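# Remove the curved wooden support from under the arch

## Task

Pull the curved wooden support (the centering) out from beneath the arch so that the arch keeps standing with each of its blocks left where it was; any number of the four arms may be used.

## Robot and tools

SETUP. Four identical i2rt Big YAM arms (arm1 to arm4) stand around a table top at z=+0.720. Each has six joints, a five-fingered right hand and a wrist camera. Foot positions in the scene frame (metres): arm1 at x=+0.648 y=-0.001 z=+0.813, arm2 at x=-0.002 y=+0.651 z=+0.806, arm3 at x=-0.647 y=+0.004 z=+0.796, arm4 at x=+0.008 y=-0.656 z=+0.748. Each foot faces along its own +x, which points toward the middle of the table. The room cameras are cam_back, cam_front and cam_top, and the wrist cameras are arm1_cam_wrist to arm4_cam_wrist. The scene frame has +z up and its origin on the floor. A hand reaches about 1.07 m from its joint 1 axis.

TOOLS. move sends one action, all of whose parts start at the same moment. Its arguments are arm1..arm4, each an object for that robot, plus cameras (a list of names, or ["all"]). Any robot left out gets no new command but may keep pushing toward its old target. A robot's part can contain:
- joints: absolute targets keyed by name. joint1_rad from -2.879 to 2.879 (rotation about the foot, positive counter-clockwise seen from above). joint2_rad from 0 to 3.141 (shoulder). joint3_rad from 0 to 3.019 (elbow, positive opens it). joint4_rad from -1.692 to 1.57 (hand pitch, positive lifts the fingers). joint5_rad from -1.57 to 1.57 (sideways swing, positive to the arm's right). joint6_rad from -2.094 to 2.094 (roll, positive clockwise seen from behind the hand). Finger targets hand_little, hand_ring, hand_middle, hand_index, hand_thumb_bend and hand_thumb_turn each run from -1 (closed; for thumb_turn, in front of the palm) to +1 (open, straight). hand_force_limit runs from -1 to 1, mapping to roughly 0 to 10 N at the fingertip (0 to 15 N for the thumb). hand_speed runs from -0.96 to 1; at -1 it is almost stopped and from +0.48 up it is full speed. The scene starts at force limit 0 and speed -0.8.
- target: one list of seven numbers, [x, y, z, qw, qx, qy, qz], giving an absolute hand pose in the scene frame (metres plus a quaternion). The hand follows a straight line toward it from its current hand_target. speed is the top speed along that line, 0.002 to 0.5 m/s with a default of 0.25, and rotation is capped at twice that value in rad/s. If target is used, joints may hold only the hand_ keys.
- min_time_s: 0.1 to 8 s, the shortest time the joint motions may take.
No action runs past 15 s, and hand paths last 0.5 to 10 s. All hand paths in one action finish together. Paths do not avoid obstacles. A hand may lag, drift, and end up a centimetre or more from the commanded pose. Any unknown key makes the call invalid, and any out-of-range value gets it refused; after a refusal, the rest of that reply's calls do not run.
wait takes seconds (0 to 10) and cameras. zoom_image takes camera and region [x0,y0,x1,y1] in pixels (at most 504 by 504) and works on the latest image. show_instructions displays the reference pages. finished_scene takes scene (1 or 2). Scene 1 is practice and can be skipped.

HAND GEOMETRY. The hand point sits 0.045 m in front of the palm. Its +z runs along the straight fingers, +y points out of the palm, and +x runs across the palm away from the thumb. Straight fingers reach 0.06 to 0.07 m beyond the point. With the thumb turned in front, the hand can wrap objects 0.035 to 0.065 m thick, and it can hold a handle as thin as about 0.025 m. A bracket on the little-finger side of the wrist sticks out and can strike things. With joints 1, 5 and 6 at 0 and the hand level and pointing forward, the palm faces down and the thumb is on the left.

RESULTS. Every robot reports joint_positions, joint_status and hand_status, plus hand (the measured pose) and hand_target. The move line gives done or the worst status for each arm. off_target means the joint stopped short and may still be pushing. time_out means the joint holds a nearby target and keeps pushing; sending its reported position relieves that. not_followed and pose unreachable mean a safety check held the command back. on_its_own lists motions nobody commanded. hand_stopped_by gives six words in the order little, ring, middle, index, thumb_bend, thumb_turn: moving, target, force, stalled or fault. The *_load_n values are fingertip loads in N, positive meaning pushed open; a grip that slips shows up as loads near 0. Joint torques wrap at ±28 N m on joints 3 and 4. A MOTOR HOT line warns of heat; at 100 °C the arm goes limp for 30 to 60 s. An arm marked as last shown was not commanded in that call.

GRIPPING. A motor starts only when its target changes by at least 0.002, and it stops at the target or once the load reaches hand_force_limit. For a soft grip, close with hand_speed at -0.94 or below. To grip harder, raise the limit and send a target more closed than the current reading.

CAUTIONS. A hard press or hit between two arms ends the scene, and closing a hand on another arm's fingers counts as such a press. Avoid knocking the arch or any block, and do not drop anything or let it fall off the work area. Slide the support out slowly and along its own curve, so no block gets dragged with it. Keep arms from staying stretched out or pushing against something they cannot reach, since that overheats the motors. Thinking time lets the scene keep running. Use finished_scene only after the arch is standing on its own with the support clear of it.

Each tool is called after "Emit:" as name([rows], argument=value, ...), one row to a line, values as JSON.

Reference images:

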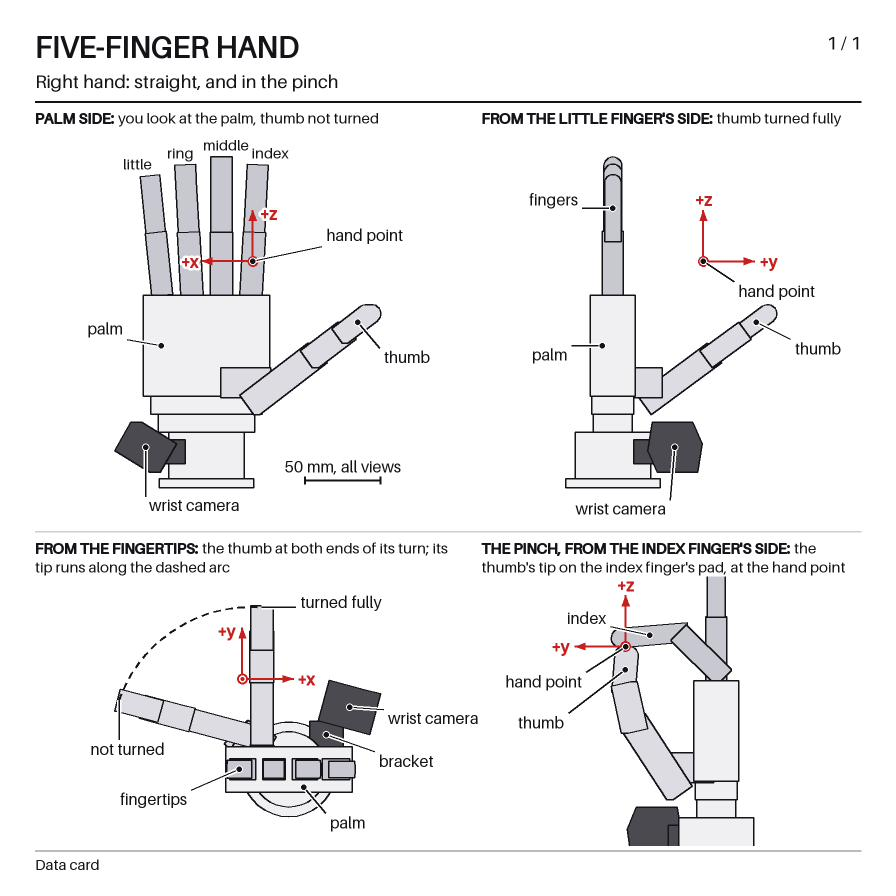

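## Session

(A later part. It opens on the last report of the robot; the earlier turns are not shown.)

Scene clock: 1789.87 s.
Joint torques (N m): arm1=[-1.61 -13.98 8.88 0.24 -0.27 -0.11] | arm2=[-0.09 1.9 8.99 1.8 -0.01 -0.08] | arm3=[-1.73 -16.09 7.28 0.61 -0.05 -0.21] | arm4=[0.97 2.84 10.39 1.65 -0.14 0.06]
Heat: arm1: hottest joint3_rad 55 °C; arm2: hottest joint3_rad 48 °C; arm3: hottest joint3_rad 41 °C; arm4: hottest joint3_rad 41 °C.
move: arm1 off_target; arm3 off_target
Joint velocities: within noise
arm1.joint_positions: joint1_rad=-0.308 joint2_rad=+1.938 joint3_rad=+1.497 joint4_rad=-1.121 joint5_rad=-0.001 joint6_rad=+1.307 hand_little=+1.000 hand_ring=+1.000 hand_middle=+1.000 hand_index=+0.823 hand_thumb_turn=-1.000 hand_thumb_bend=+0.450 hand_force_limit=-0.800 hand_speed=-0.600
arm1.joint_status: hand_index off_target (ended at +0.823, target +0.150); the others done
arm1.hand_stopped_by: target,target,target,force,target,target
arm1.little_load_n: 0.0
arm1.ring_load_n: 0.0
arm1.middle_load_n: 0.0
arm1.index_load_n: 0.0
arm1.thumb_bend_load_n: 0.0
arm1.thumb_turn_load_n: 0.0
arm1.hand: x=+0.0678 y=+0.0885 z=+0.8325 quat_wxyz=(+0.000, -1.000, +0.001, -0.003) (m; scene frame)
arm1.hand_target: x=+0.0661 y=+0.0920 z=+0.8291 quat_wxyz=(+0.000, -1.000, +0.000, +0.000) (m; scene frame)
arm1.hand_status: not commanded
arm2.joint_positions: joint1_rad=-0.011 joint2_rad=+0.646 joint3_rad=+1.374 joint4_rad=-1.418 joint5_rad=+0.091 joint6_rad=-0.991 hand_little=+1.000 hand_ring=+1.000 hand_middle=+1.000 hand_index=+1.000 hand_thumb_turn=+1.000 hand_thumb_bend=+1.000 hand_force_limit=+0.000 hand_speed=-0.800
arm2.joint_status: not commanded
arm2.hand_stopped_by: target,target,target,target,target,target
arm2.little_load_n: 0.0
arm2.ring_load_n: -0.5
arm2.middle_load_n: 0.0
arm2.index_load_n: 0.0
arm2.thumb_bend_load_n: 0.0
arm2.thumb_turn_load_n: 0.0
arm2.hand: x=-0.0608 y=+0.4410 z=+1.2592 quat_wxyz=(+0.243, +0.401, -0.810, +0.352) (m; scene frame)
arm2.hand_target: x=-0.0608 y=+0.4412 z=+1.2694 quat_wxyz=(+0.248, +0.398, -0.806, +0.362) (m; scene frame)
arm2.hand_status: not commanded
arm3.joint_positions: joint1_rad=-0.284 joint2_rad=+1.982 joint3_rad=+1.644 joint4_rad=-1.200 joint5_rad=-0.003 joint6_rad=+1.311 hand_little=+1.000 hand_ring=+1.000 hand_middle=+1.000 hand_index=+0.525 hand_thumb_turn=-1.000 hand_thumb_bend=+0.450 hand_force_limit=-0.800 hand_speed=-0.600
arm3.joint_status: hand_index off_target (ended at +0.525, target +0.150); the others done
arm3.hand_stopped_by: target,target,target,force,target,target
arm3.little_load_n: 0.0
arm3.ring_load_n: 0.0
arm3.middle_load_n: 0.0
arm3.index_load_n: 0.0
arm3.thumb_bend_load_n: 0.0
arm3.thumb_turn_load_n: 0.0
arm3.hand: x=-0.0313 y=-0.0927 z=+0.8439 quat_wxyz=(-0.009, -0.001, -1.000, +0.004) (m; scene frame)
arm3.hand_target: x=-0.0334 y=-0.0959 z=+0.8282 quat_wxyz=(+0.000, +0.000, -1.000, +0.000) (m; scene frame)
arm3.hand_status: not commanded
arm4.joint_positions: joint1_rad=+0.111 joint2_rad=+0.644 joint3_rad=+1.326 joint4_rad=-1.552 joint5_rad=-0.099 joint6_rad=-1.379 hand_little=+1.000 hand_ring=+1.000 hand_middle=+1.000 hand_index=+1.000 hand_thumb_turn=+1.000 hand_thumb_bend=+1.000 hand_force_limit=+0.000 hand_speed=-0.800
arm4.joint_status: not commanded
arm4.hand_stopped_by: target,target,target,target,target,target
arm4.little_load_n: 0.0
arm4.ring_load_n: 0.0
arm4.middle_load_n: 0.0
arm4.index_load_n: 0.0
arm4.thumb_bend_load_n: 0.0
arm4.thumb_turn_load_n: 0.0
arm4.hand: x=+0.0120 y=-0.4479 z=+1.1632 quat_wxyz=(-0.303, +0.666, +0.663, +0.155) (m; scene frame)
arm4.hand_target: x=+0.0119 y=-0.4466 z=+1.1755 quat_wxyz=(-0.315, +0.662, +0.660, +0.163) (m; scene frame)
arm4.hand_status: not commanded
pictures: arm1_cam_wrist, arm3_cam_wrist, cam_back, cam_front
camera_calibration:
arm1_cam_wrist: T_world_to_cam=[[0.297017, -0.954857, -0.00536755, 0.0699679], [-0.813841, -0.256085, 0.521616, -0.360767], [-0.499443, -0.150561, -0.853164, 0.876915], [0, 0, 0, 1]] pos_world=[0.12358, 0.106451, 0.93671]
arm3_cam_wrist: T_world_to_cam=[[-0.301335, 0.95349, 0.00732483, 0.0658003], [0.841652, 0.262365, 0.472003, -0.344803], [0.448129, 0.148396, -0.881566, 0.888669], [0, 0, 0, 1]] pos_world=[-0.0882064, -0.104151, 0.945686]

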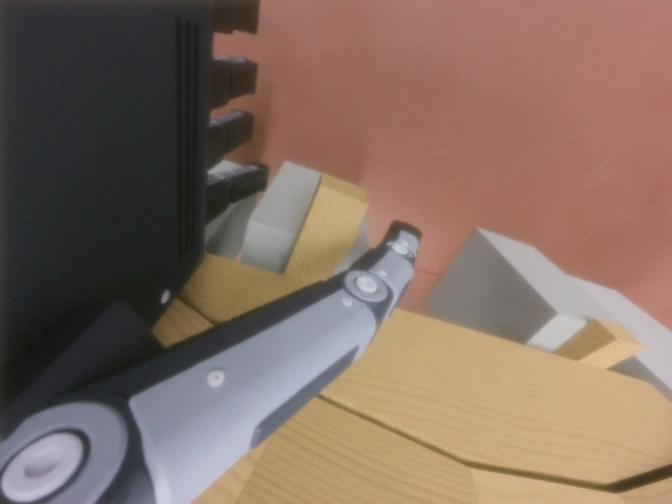

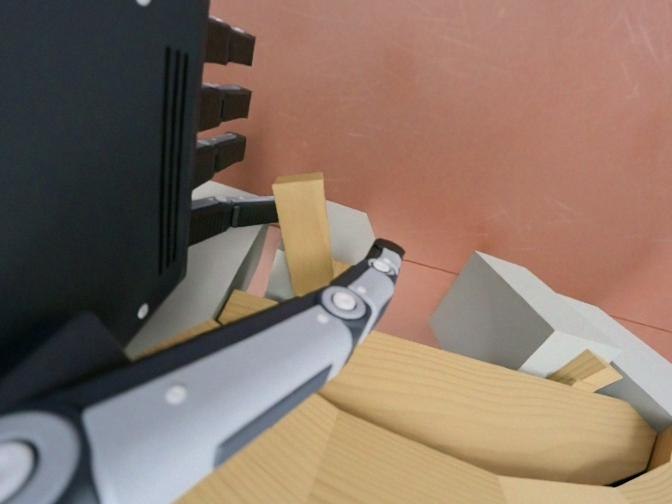

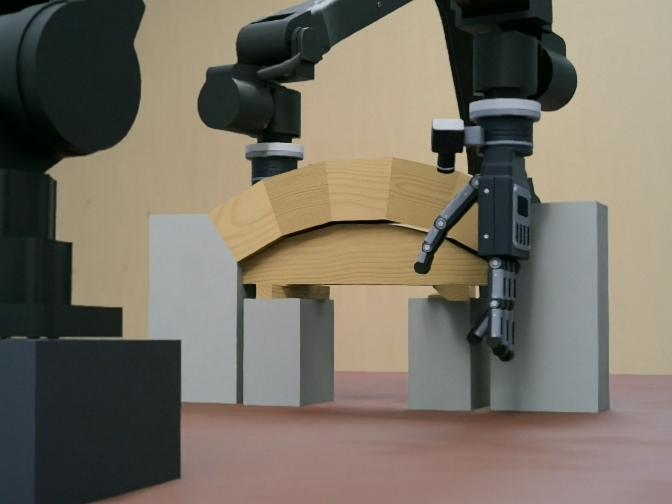

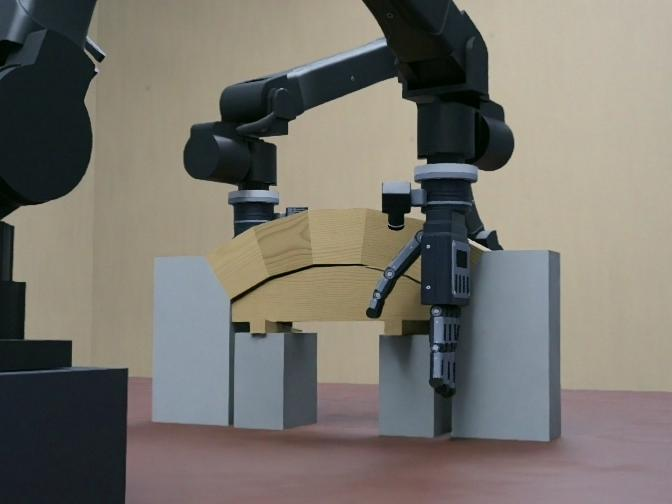

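Emit:
move(arm1={"joints": {"hand_index": 1.0, "hand_speed": -0.2, "hand_force_limit": -0.3}, "target": [0.060, 0.094, 0.895, 0, 1, 0, 0], "speed": 0.1}, arm3={"joints": {"hand_index": 1.0, "hand_speed": -0.2, "hand_force_limit": -0.3}, "target": [-0.030, -0.098, 0.898, 0, 0, 1, 0], "speed": 0.1})

Emit:
move(arm1={"joints": {"hand_thumb_bend": 0.0}}, arm3={"joints": {"hand_thumb_bend": 0.0}}, cameras=["arm1_cam_wrist", "arm3_cam_wrist", "cam_front", "cam_back", "cam_top"])

Emit:
zoom_image(camera="cam_front", region=[320, 230, 480, 390])

Emit:
zoom_image(camera="cam_back", region=[370, 180, 530, 340])

Emit:
zoom_image(camera="arm1_cam_wrist", region=[180, 100, 400, 340])

Emit:
zoom_image(camera="arm3_cam_wrist", region=[180, 100, 400, 340])

Scene clock: 1822.47 s.
Joint torques (N m): arm1=[-1.55 -15.79 14.04 -0.69 -0.25 -0.12] | arm2=[-0.15 1.96 8.99 1.84 -0.01 -0.08] | arm3=[-1.96 -19.66 11.19 -0.18 0.01 -0.24] | arm4=[0.32 3.43 10.06 1.76 -0.1 0.04]
Heat: arm1: hottest joint3_rad 52 °C; arm2: hottest joint3_rad 48 °C; arm3: hottest joint3_rad 41 °C; arm4: hottest joint3_rad 41 °C.
move: arm1 off_target; arm3 off_target
Joint velocities: within noise
arm1.joint_positions: joint1_rad=-0.309 joint2_rad=+1.908 joint3_rad=+1.547 joint4_rad=-1.253 joint5_rad=-0.001 joint6_rad=+1.307 hand_little=+1.000 hand_ring=+1.000 hand_middle=+1.000 hand_index=+1.000 hand_thumb_turn=-1.000 hand_thumb_bend=+0.450 hand_force_limit=-0.300 hand_speed=-0.200
arm1.joint_status: all done
arm1.hand_stopped_by: target,target,target,target,target,target
arm1.little_load_n: 0.0
arm1.ring_load_n: 0.0
arm1.middle_load_n: 0.0
arm1.index_load_n: 0.0
arm1.thumb_bend_load_n: 0.0
arm1.thumb_turn_load_n: 0.0
arm1.hand: x=+0.0787 y=+0.0859 z=+0.8665 quat_wxyz=(-0.007, -1.000, +0.001, -0.028) (m; scene frame)
arm1.hand_target: x=+0.0613 y=+0.0937 z=+0.8953 quat_wxyz=(+0.000, -1.000, +0.000, +0.000) (m; scene frame)
arm1.hand_status: off_target (0.035 m and 3.3 deg from the pose sent, 0.063 m and 0.4 deg at the start)
arm2, arm4: as last shown
arm2.ring_load_n: 0.0
arm2.middle_load_n: -0.5
arm3.joint_positions: joint1_rad=-0.284 joint2_rad=+1.974 joint3_rad=+1.710 joint4_rad=-1.345 joint5_rad=-0.004 joint6_rad=+1.311 hand_little=+1.000 hand_ring=+1.000 hand_middle=+1.000 hand_index=+1.000 hand_thumb_turn=-1.000 hand_thumb_bend=+0.450 hand_force_limit=-0.300 hand_speed=-0.200
arm3.joint_status: all done
arm3.hand_stopped_by: target,target,target,target,target,target
arm3.little_load_n: 0.0
arm3.ring_load_n: 0.0
arm3.middle_load_n: 0.0
arm3.index_load_n: 0.0
arm3.thumb_bend_load_n: 0.0
arm3.thumb_turn_load_n: 0.0
arm3.hand: x=-0.0432 y=-0.0891 z=+0.8719 quat_wxyz=(+0.025, -0.001, -1.000, -0.006) (m; scene frame)
arm3.hand_target: x=-0.0311 y=-0.0978 z=+0.8981 quat_wxyz=(+0.000, +0.000, -1.000, +0.000) (m; scene frame)
arm3.hand_status: off_target (0.031 m and 3.0 deg from the pose sent, 0.054 m and 1.1 deg at the start)
arm4.middle_load_n: 0.5
pictures: none

Scene clock: 1823.33 s.
Joint torques (N m): arm1=[-1.61 -15.74 14.05 -0.7 -0.26 -0.11] | arm2=[-0.26 1.96 9.01 1.81 0 -0.09] | arm3=[-1.9 -19.66 11.18 -0.17 0.02 -0.24] | arm4=[0.15 2.43 10.22 1.92 -0.1 0.01]
Heat: arm1: hottest joint3_rad 52 °C; arm2: hottest joint3_rad 48 °C; arm3: hottest joint3_rad 41 °C; arm4: hottest joint3_rad 41 °C.
move: arm1 done; arm3 done
Joint velocities: within noise
arm1.joint_positions: joint1_rad=-0.309 joint2_rad=+1.908 joint3_rad=+1.547 joint4_rad=-1.253 joint5_rad=-0.001 joint6_rad=+1.306 hand_little=+1.000 hand_ring=+1.000 hand_middle=+1.000 hand_index=+1.000 hand_thumb_turn=-1.000 hand_thumb_bend=+0.000 hand_force_limit=-0.300 hand_speed=-0.200
arm1.joint_status: all done
arm1.hand_stopped_by: target,target,target,target,target,target
arm1.little_load_n: 0.5
arm1.ring_load_n: 0.0
arm1.middle_load_n: 0.0
arm1.index_load_n: 0.0
arm1.thumb_bend_load_n: 0.0
arm1.thumb_turn_load_n: 0.0
arm1.hand: x=+0.0788 y=+0.0858 z=+0.8665 quat_wxyz=(-0.007, -1.000, +0.000, -0.028) (m; scene frame)
arm1.hand_target: x=+0.0613 y=+0.0937 z=+0.8953 quat_wxyz=(+0.000, -1.000, +0.000, +0.000) (m; scene frame)
arm1.hand_status: not commanded
arm2, arm4: as last shown
arm2.middle_load_n: 0.0
arm2.index_load_n: -0.5
arm3.joint_positions: joint1_rad=-0.284 joint2_rad=+1.974 joint3_rad=+1.710 joint4_rad=-1.345 joint5_rad=-0.004 joint6_rad=+1.311 hand_little=+1.000 hand_ring=+1.000 hand_middle=+1.000 hand_index=+1.000 hand_thumb_turn=-1.000 hand_thumb_bend=+0.000 hand_force_limit=-0.300 hand_speed=-0.200
arm3.joint_status: all done
arm3.hand_stopped_by: target,target,target,target,target,target
arm3.little_load_n: 0.0
arm3.ring_load_n: 0.0
arm3.middle_load_n: 0.0
arm3.index_load_n: 0.0
arm3.thumb_bend_load_n: 0.0
arm3.thumb_turn_load_n: 0.0
arm3.hand: x=-0.0432 y=-0.0891 z=+0.8719 quat_wxyz=(+0.025, -0.001, -1.000, -0.006) (m; scene frame)
arm3.hand_target: x=-0.0310 y=-0.0978 z=+0.8981 quat_wxyz=(+0.000, +0.000, -1.000, +0.000) (m; scene frame)
arm3.hand_status: not commanded
arm4.middle_load_n: 0.0
pictures: arm1_cam_wrist, arm3_cam_wrist, cam_back, cam_front, cam_top
camera_calibration:
arm1_cam_wrist: T_world_to_cam=[[0.296774, -0.954687, 0.0223296, 0.0402944], [-0.838765, -0.249417, 0.484009, -0.336207], [-0.456508, -0.16237, -0.874778, 0.927316], [0, 0, 0, 1]] pos_world=[0.12937, 0.105181, 0.973023]
arm3_cam_wrist: T_world_to_cam=[[-0.2992, 0.953081, 0.0460026, 0.0249619], [0.871835, 0.253465, 0.419117, -0.302328], [0.387793, 0.165507, -0.906766, 0.939047], [0, 0, 0, 1]] pos_world=[-0.0931069, -0.10258, 0.977058]

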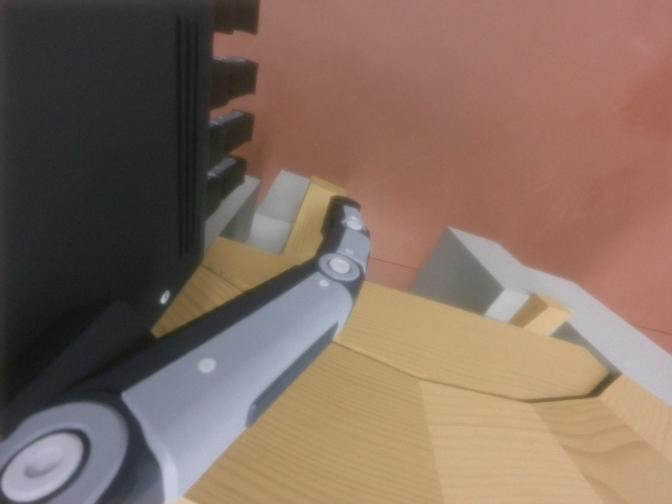

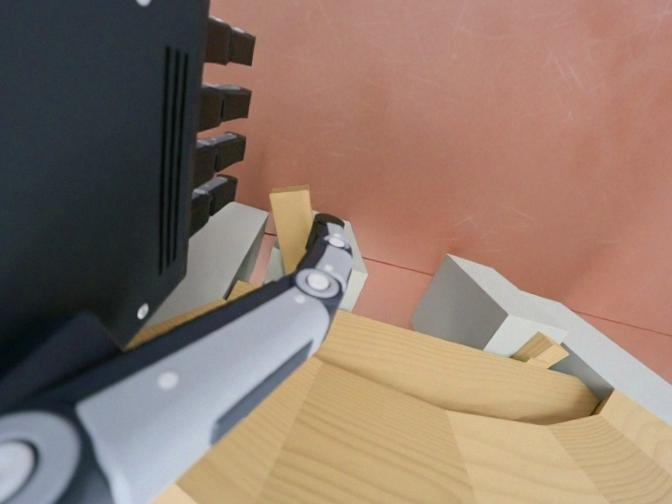

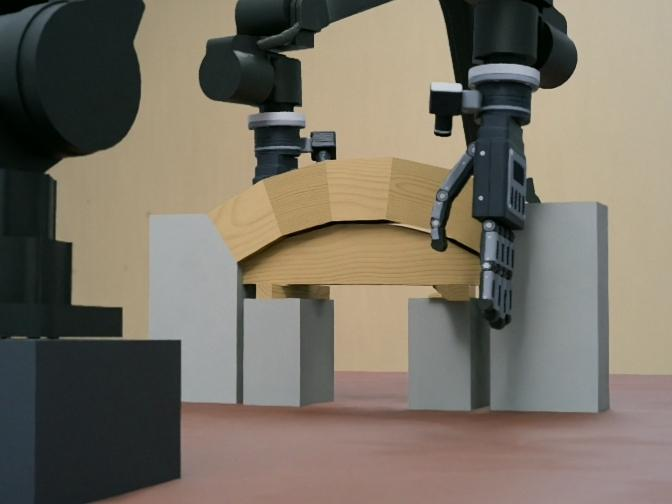

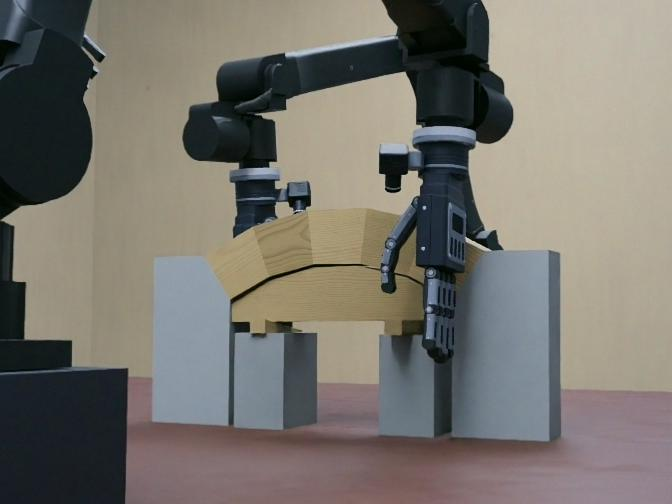

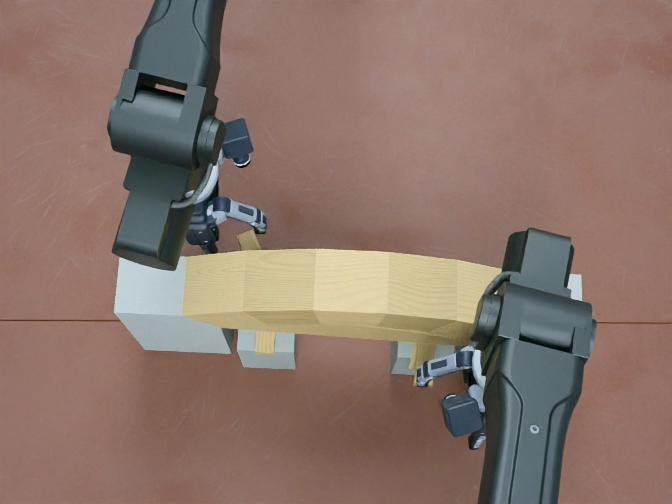

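Scaled by 3.150.

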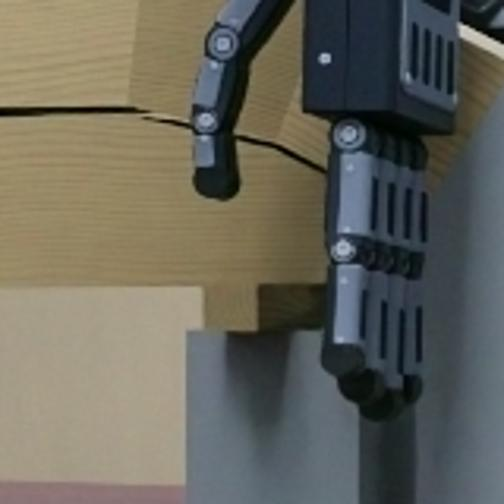

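Scaled by 3.150.

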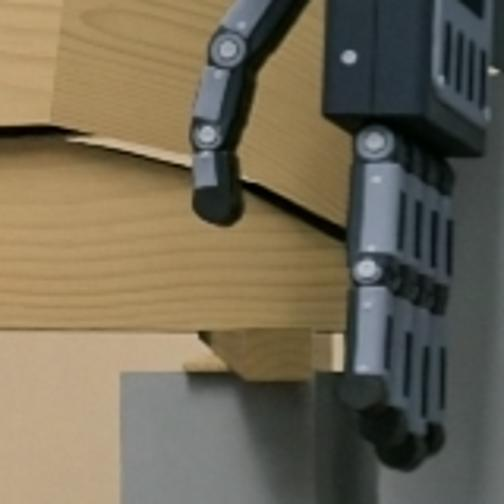

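Scaled by 2.100.

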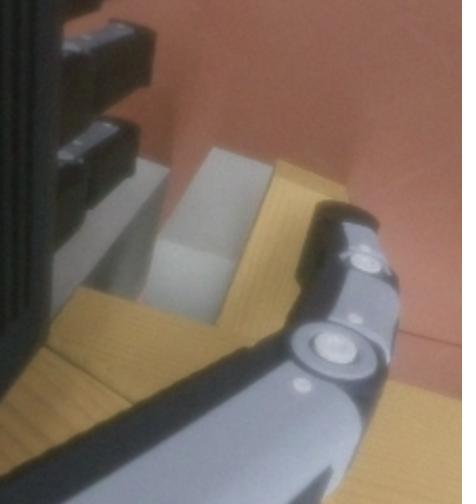

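Scaled by 2.100.

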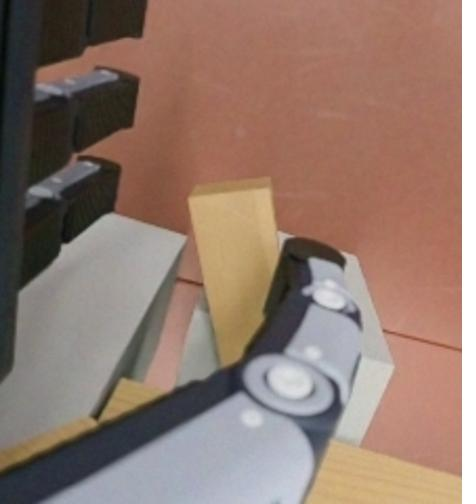

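Emit:
move(arm1={"target": [0.066, 0.093, 0.831, 0, 1, 0, 0], "speed": 0.06, "joints": {"hand_thumb_bend": 0.14}}, arm3={"target": [-0.034, -0.099, 0.823, 0, 0, 1, 0], "speed": 0.06, "joints": {"hand_thumb_bend": 0.14}}, cameras=["arm1_cam_wrist", "arm3_cam_wrist", "cam_front", "cam_back"])

Emit:
zoom_image(camera="cam_front", region=[320, 230, 480, 390])

Emit:
zoom_image(camera="cam_back", region=[370, 180, 530, 340])

Emit:
zoom_image(camera="arm1_cam_wrist", region=[180, 100, 400, 340])

Emit:
zoom_image(camera="arm3_cam_wrist", region=[180, 100, 400, 340])

Scene clock: 1885.07 s.
Joint torques (N m): arm1=[-1.55 -13.68 8.73 0.35 -0.25 -0.11] | arm2=[-0.09 2.08 8.99 1.85 0 -0.08] | arm3=[-2.26 -16.09 7.31 0.64 0.02 -0.26] | arm4=[1.14 2.26 10.09 1.74 -0.16 0.07]
Heat: arm1: hottest joint3_rad 56 °C; arm2: hottest joint3_rad 48 °C; arm3: hottest joint3_rad 49 °C; arm4: hottest joint3_rad 41 °C.
move: arm1 done; arm3 off_target
Joint velocities: within noise
arm1.joint_positions: joint1_rad=-0.309 joint2_rad=+1.932 joint3_rad=+1.502 joint4_rad=-1.128 joint5_rad=-0.002 joint6_rad=+1.305 hand_little=+1.000 hand_ring=+1.000 hand_middle=+1.000 hand_index=+1.000 hand_thumb_turn=-1.000 hand_thumb_bend=+0.140 hand_force_limit=-0.300 hand_speed=-0.200
arm1.joint_status: all done
arm1.hand_stopped_by: target,target,target,target,target,target
arm1.little_load_n: 0.0
arm1.ring_load_n: 0.0
arm1.middle_load_n: 0.0
arm1.index_load_n: 0.0
arm1.thumb_bend_load_n: 0.0
arm1.thumb_turn_load_n: 0.0
arm1.hand: x=+0.0670 y=+0.0895 z=+0.8377 quat_wxyz=(+0.001, -1.000, +0.000, -0.001) (m; scene frame)
arm1.hand_target: x=+0.0660 y=+0.0930 z=+0.8312 quat_wxyz=(+0.000, -1.000, +0.000, +0.000) (m; scene frame)
arm1.hand_status: done (0.008 m and 0.1 deg from the pose sent, 0.038 m and 3.3 deg at the start)
arm2, arm4: as last shown
arm2.index_load_n: 0.0
arm3.joint_positions: joint1_rad=-0.284 joint2_rad=+1.986 joint3_rad=+1.636 joint4_rad=-1.190 joint5_rad=-0.005 joint6_rad=+1.310 hand_little=+1.000 hand_ring=+1.000 hand_middle=+1.000 hand_index=+1.000 hand_thumb_turn=-1.000 hand_thumb_bend=+0.140 hand_force_limit=-0.300 hand_speed=-0.200
arm3.joint_status: all done
arm3.hand_stopped_by: target,target,target,target,target,target
arm3.little_load_n: 0.0
arm3.ring_load_n: 0.0
arm3.middle_load_n: 0.0
arm3.index_load_n: 0.0
arm3.thumb_bend_load_n: 0.0
arm3.thumb_turn_load_n: 0.0
arm3.hand: x=-0.0318 y=-0.0922 z=+0.8390 quat_wxyz=(-0.008, -0.001, -1.000, +0.002) (m; scene frame)
arm3.hand_target: x=-0.0344 y=-0.0989 z=+0.8232 quat_wxyz=(+0.000, +0.000, -1.000, +0.000) (m; scene frame)
arm3.hand_status: off_target (0.017 m and 1.0 deg from the pose sent, 0.051 m and 3.0 deg at the start)
arm4.thumb_turn_load_n: -0.5
pictures: arm1_cam_wrist, arm3_cam_wrist, cam_back, cam_front
camera_calibration:
arm1_cam_wrist: T_world_to_cam=[[0.297727, -0.954623, -0.00729209, 0.0727643], [-0.811457, -0.257085, 0.524829, -0.366597], [-0.502888, -0.150338, -0.851177, 0.879578], [0, 0, 0, 1]] pos_world=[0.123188, 0.10745, 0.941608]
arm3_cam_wrist: T_world_to_cam=[[-0.30208, 0.953233, 0.0097378, 0.0631653], [0.841913, 0.261983, 0.471749, -0.341983], [0.447136, 0.150704, -0.881679, 0.884757], [0, 0, 0, 1]] pos_world=[-0.0886053, -0.103954, 0.940787]

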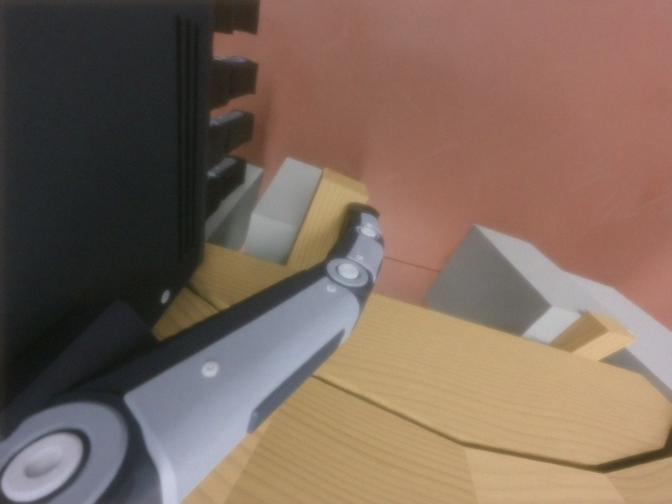

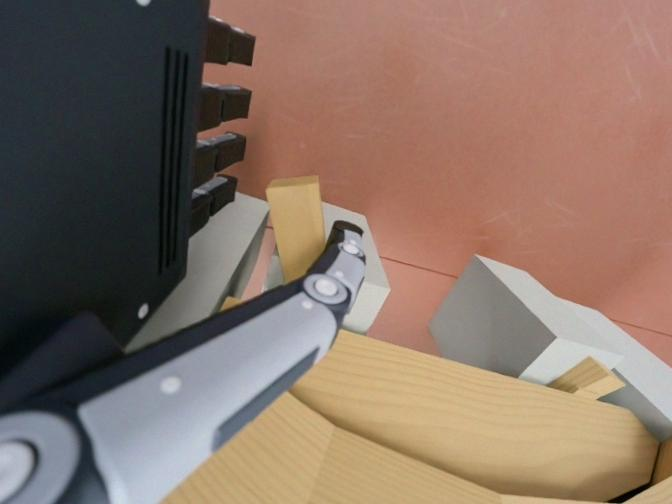

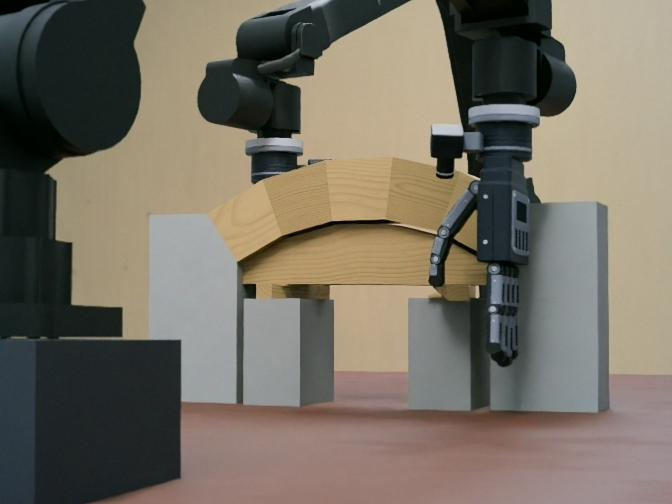

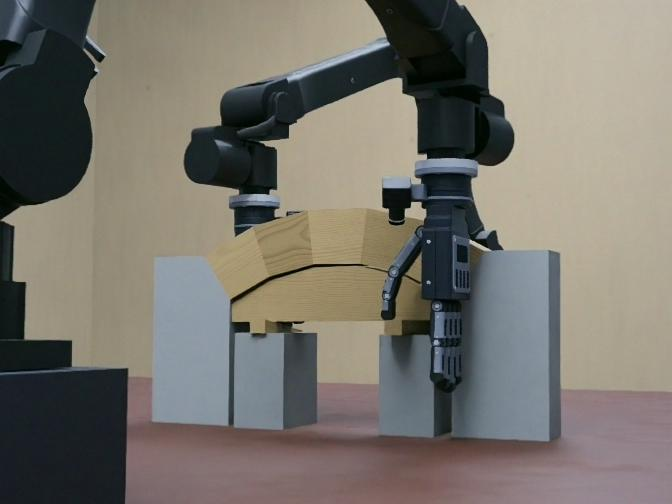

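Scaled by 3.150.

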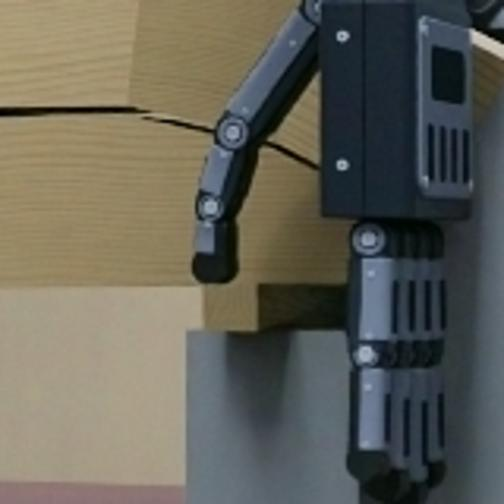

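Scaled by 3.150.

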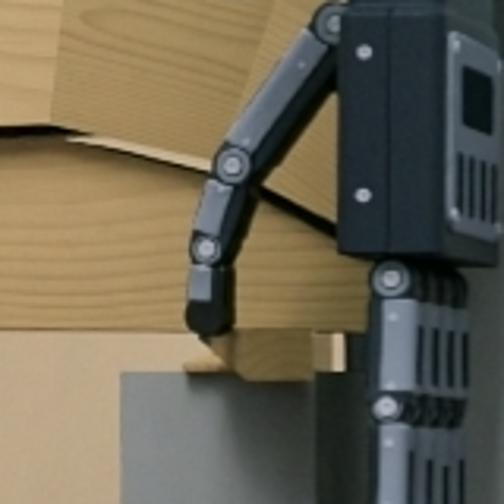

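Scaled by 2.100.

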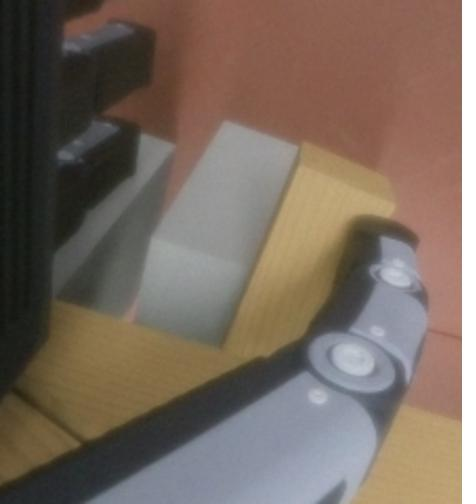

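Scaled by 2.100.

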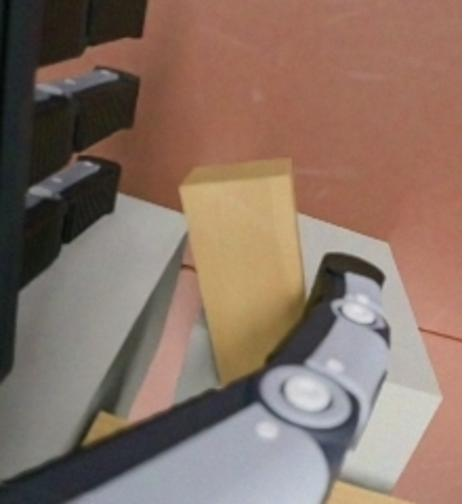

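Emit:
move(arm1={"target": [0.066, 0.106, 0.833, 0, 1, 0, 0], "speed": 0.05, "joints": {"hand_thumb_bend": 0.35}}, arm3={"target": [-0.034, -0.119, 0.825, 0, 0, 1, 0], "speed": 0.05, "joints": {"hand_thumb_bend": 0.45}})

Emit:
move(arm1={"joints": {"hand_thumb_bend": 0.16, "hand_speed": -0.8}}, arm3={"joints": {"hand_thumb_bend": 0.16, "hand_speed": -0.8}}, cameras=["arm1_cam_wrist", "arm3_cam_wrist", "cam_front", "cam_back"])

Emit:
zoom_image(camera="cam_front", region=[320, 230, 480, 390])

Emit:
zoom_image(camera="cam_back", region=[370, 180, 530, 340])

Emit:
zoom_image(camera="arm1_cam_wrist", region=[180, 100, 400, 340])

Emit:
zoom_image(camera="arm3_cam_wrist", region=[180, 100, 400, 340])

Scene clock: 1914.87 s.
Joint torques (N m): arm1=[-1.67 -13.51 10.15 0.01 -0.26 -0.14] | arm2=[-0.21 2.02 8.98 1.83 0 -0.09] | arm3=[-2.08 -16.03 9.35 0.16 0.01 -0.26] | arm4=[-0.09 2.67 10.1 1.89 -0.18 -0.01]
Heat: arm1: hottest joint3_rad 53 °C; arm2: hottest joint3_rad 48 °C; arm3: hottest joint3_rad 44 °C; arm4: hottest joint3_rad 41 °C.
move: arm1 done; arm3 off_target
Joint velocities: within noise
arm1.joint_positions: joint1_rad=-0.332 joint2_rad=+1.936 joint3_rad=+1.502 joint4_rad=-1.128 joint5_rad=-0.002 joint6_rad=+1.284 hand_little=+1.000 hand_ring=+1.000 hand_middle=+1.000 hand_index=+1.000 hand_thumb_turn=-1.000 hand_thumb_bend=+0.350 hand_force_limit=-0.300 hand_speed=-0.200
arm1.joint_status: all done
arm1.hand_stopped_by: target,target,target,target,target,target
arm1.little_load_n: -0.5
arm1.ring_load_n: 0.0
arm1.middle_load_n: 0.0
arm1.index_load_n: 0.0
arm1.thumb_bend_load_n: 0.0
arm1.thumb_turn_load_n: 0.0
arm1.hand: x=+0.0708 y=+0.1016 z=+0.8354 quat_wxyz=(+0.000, -1.000, +0.001, -0.003) (m; scene frame)
arm1.hand_target: x=+0.0661 y=+0.1061 z=+0.8330 quat_wxyz=(+0.000, -1.000, +0.000, +0.000) (m; scene frame)
arm1.hand_status: done (0.007 m and 0.4 deg from the pose sent, 0.017 m and 0.1 deg at the start)
arm2, arm4: as last shown
arm3.joint_positions: joint1_rad=-0.317 joint2_rad=+1.997 joint3_rad=+1.636 joint4_rad=-1.190 joint5_rad=-0.005 joint6_rad=+1.280 hand_little=+1.000 hand_ring=+1.000 hand_middle=+1.000 hand_index=+1.000 hand_thumb_turn=-1.000 hand_thumb_bend=+0.450 hand_force_limit=-0.300 hand_speed=-0.200
arm3.joint_status: all done
arm3.hand_stopped_by: target,target,target,target,target,target
arm3.little_load_n: 0.0
arm3.ring_load_n: 0.0
arm3.middle_load_n: 0.0
arm3.index_load_n: 0.0
arm3.thumb_bend_load_n: 0.0
arm3.thumb_turn_load_n: 0.0
arm3.hand: x=-0.0381 y=-0.1113 z=+0.8322 quat_wxyz=(-0.003, -0.002, -1.000, +0.001) (m; scene frame)
arm3.hand_target: x=-0.0343 y=-0.1190 z=+0.8249 quat_wxyz=(+0.000, +0.000, -1.000, +0.000) (m; scene frame)
arm3.hand_status: off_target (0.011 m and 0.5 deg from the pose sent, 0.030 m and 1.0 deg at the start)
arm4.thumb_turn_load_n: 0.0
pictures: none

Scene clock: 1916.37 s.
Joint torques (N m): arm1=[-1.55 -13.45 10.17 -0.02 0.21 0.01] | arm2=[-0.21 1.96 8.99 1.87 0 -0.08] | arm3=[-2.08 -16.03 9.35 0.16 0.06 -0.25] | arm4=[0.73 2.67 10.29 1.72 -0.16 0.11]
Heat: arm1: hottest joint3_rad 53 °C; arm2: hottest joint3_rad 48 °C; arm3: hottest joint3_rad 44 °C; arm4: hottest joint3_rad 41 °C.
move: arm1 done; arm3 done
Joint velocities: within noise
arm1.joint_positions: joint1_rad=-0.332 joint2_rad=+1.936 joint3_rad=+1.502 joint4_rad=-1.128 joint5_rad=-0.012 joint6_rad=+1.272 hand_little=+1.000 hand_ring=+1.000 hand_middle=+1.000 hand_index=+1.000 hand_thumb_turn=-1.000 hand_thumb_bend=+0.163 hand_force_limit=-0.300 hand_speed=-0.800
arm1.joint_status: all done
arm1.hand_stopped_by: target,target,target,target,target,target
arm1.little_load_n: 0.0
arm1.ring_load_n: 0.0
arm1.middle_load_n: 0.5
arm1.index_load_n: 0.0
arm1.thumb_bend_load_n: 3.0
arm1.thumb_turn_load_n: -1.5
arm1.hand: x=+0.0709 y=+0.0992 z=+0.8361 quat_wxyz=(-0.005, -1.000, -0.005, -0.002) (m; scene frame)
arm1.hand_target: x=+0.0660 y=+0.1060 z=+0.8330 quat_wxyz=(+0.000, -1.000, +0.000, +0.000) (m; scene frame)
arm1.hand_status: not commanded
arm2, arm4: as last shown
arm3.joint_positions: joint1_rad=-0.317 joint2_rad=+1.998 joint3_rad=+1.636 joint4_rad=-1.190 joint5_rad=-0.006 joint6_rad=+1.278 hand_little=+1.000 hand_ring=+1.000 hand_middle=+1.000 hand_index=+1.000 hand_thumb_turn=-1.000 hand_thumb_bend=+0.160 hand_force_limit=-0.300 hand_speed=-0.800
arm3.joint_status: all done
arm3.hand_stopped_by: target,target,target,target,target,target
arm3.little_load_n: 0.0
arm3.ring_load_n: -0.5
arm3.middle_load_n: 0.0
arm3.index_load_n: 0.0
arm3.thumb_bend_load_n: 0.0
arm3.thumb_turn_load_n: 0.0
arm3.hand: x=-0.0381 y=-0.1110 z=+0.8321 quat_wxyz=(-0.003, -0.002, -1.000, +0.001) (m; scene frame)
arm3.hand_target: x=-0.0343 y=-0.1191 z=+0.8250 quat_wxyz=(+0.000, +0.000, -1.000, +0.000) (m; scene frame)
arm3.hand_status: not commanded
pictures: arm1_cam_wrist, arm3_cam_wrist, cam_back, cam_front
camera_calibration:
arm1_cam_wrist: T_world_to_cam=[[0.307865, -0.951423, 0.00370334, 0.0705999], [-0.809215, -0.259798, 0.526949, -0.361806], [-0.50039, -0.165226, -0.849889, 0.881878], [0, 0, 0, 1]] pos_world=[0.126768, 0.118883, 0.93989]
arm3_cam_wrist: T_world_to_cam=[[-0.300865, 0.953528, 0.0162579, 0.0739001], [0.847236, 0.259423, 0.463562, -0.32172], [0.437802, 0.153244, -0.885915, 0.887836], [0, 0, 0, 1]] pos_world=[-0.0938889, -0.12306, 0.934483]

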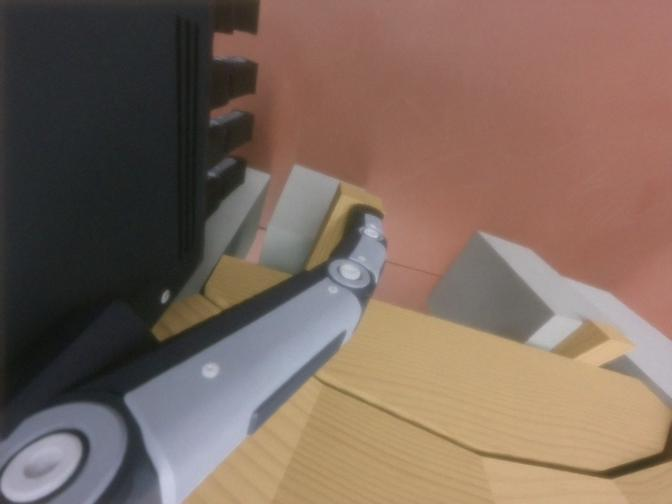

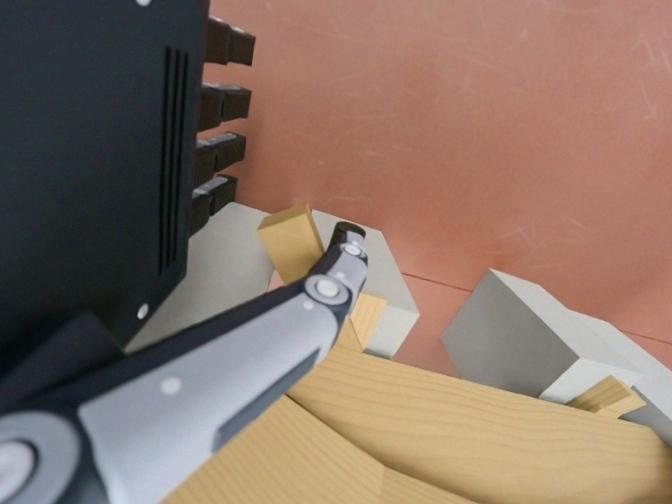

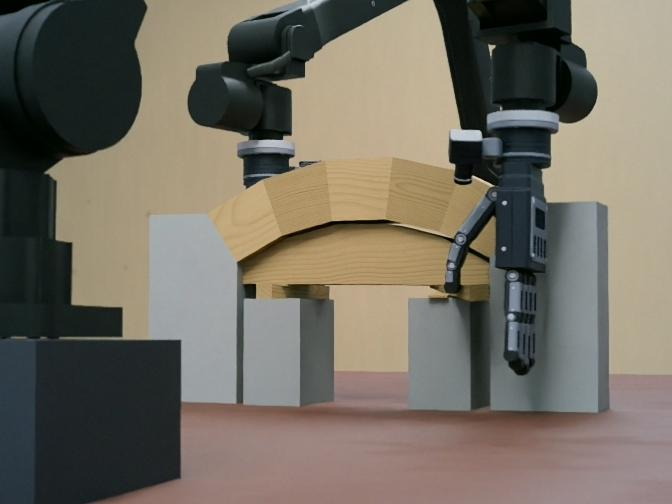

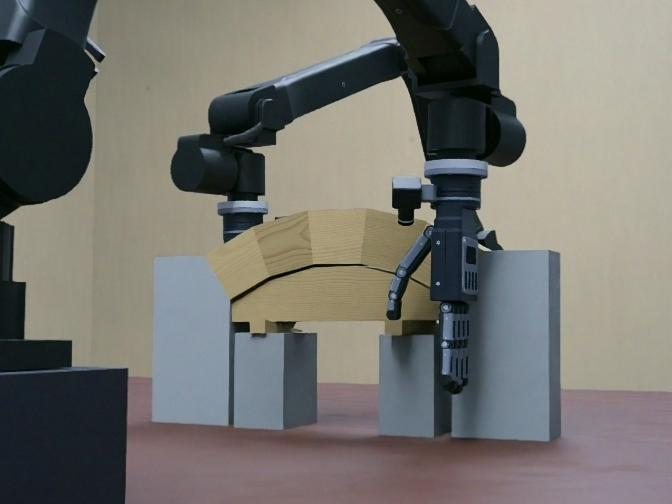

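Scaled by 3.150.

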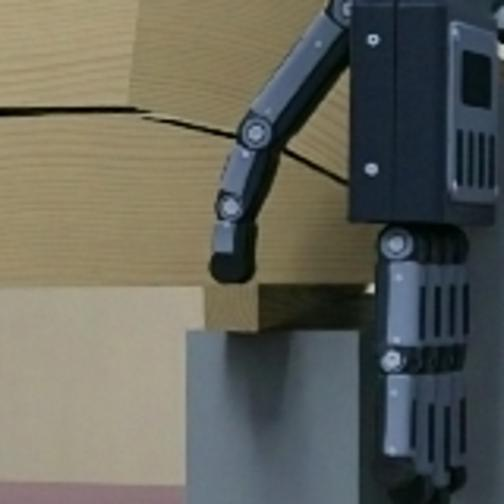

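Scaled by 3.150.

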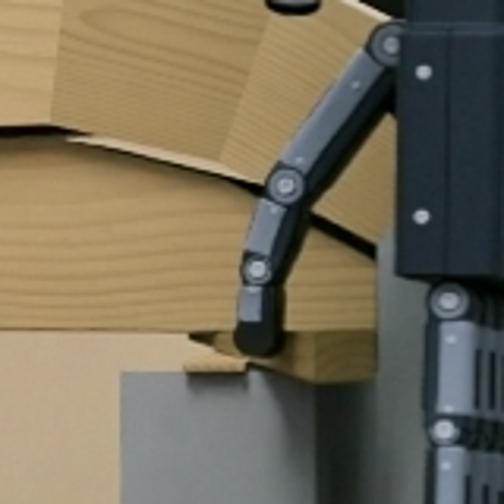

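Scaled by 2.100.

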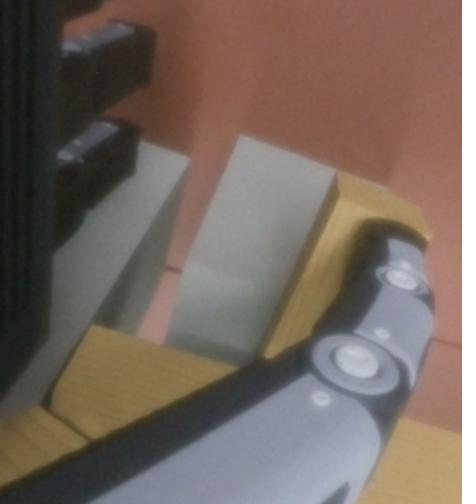

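Scaled by 2.100.

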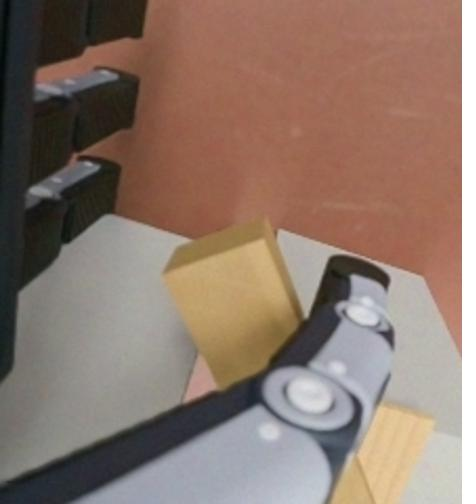

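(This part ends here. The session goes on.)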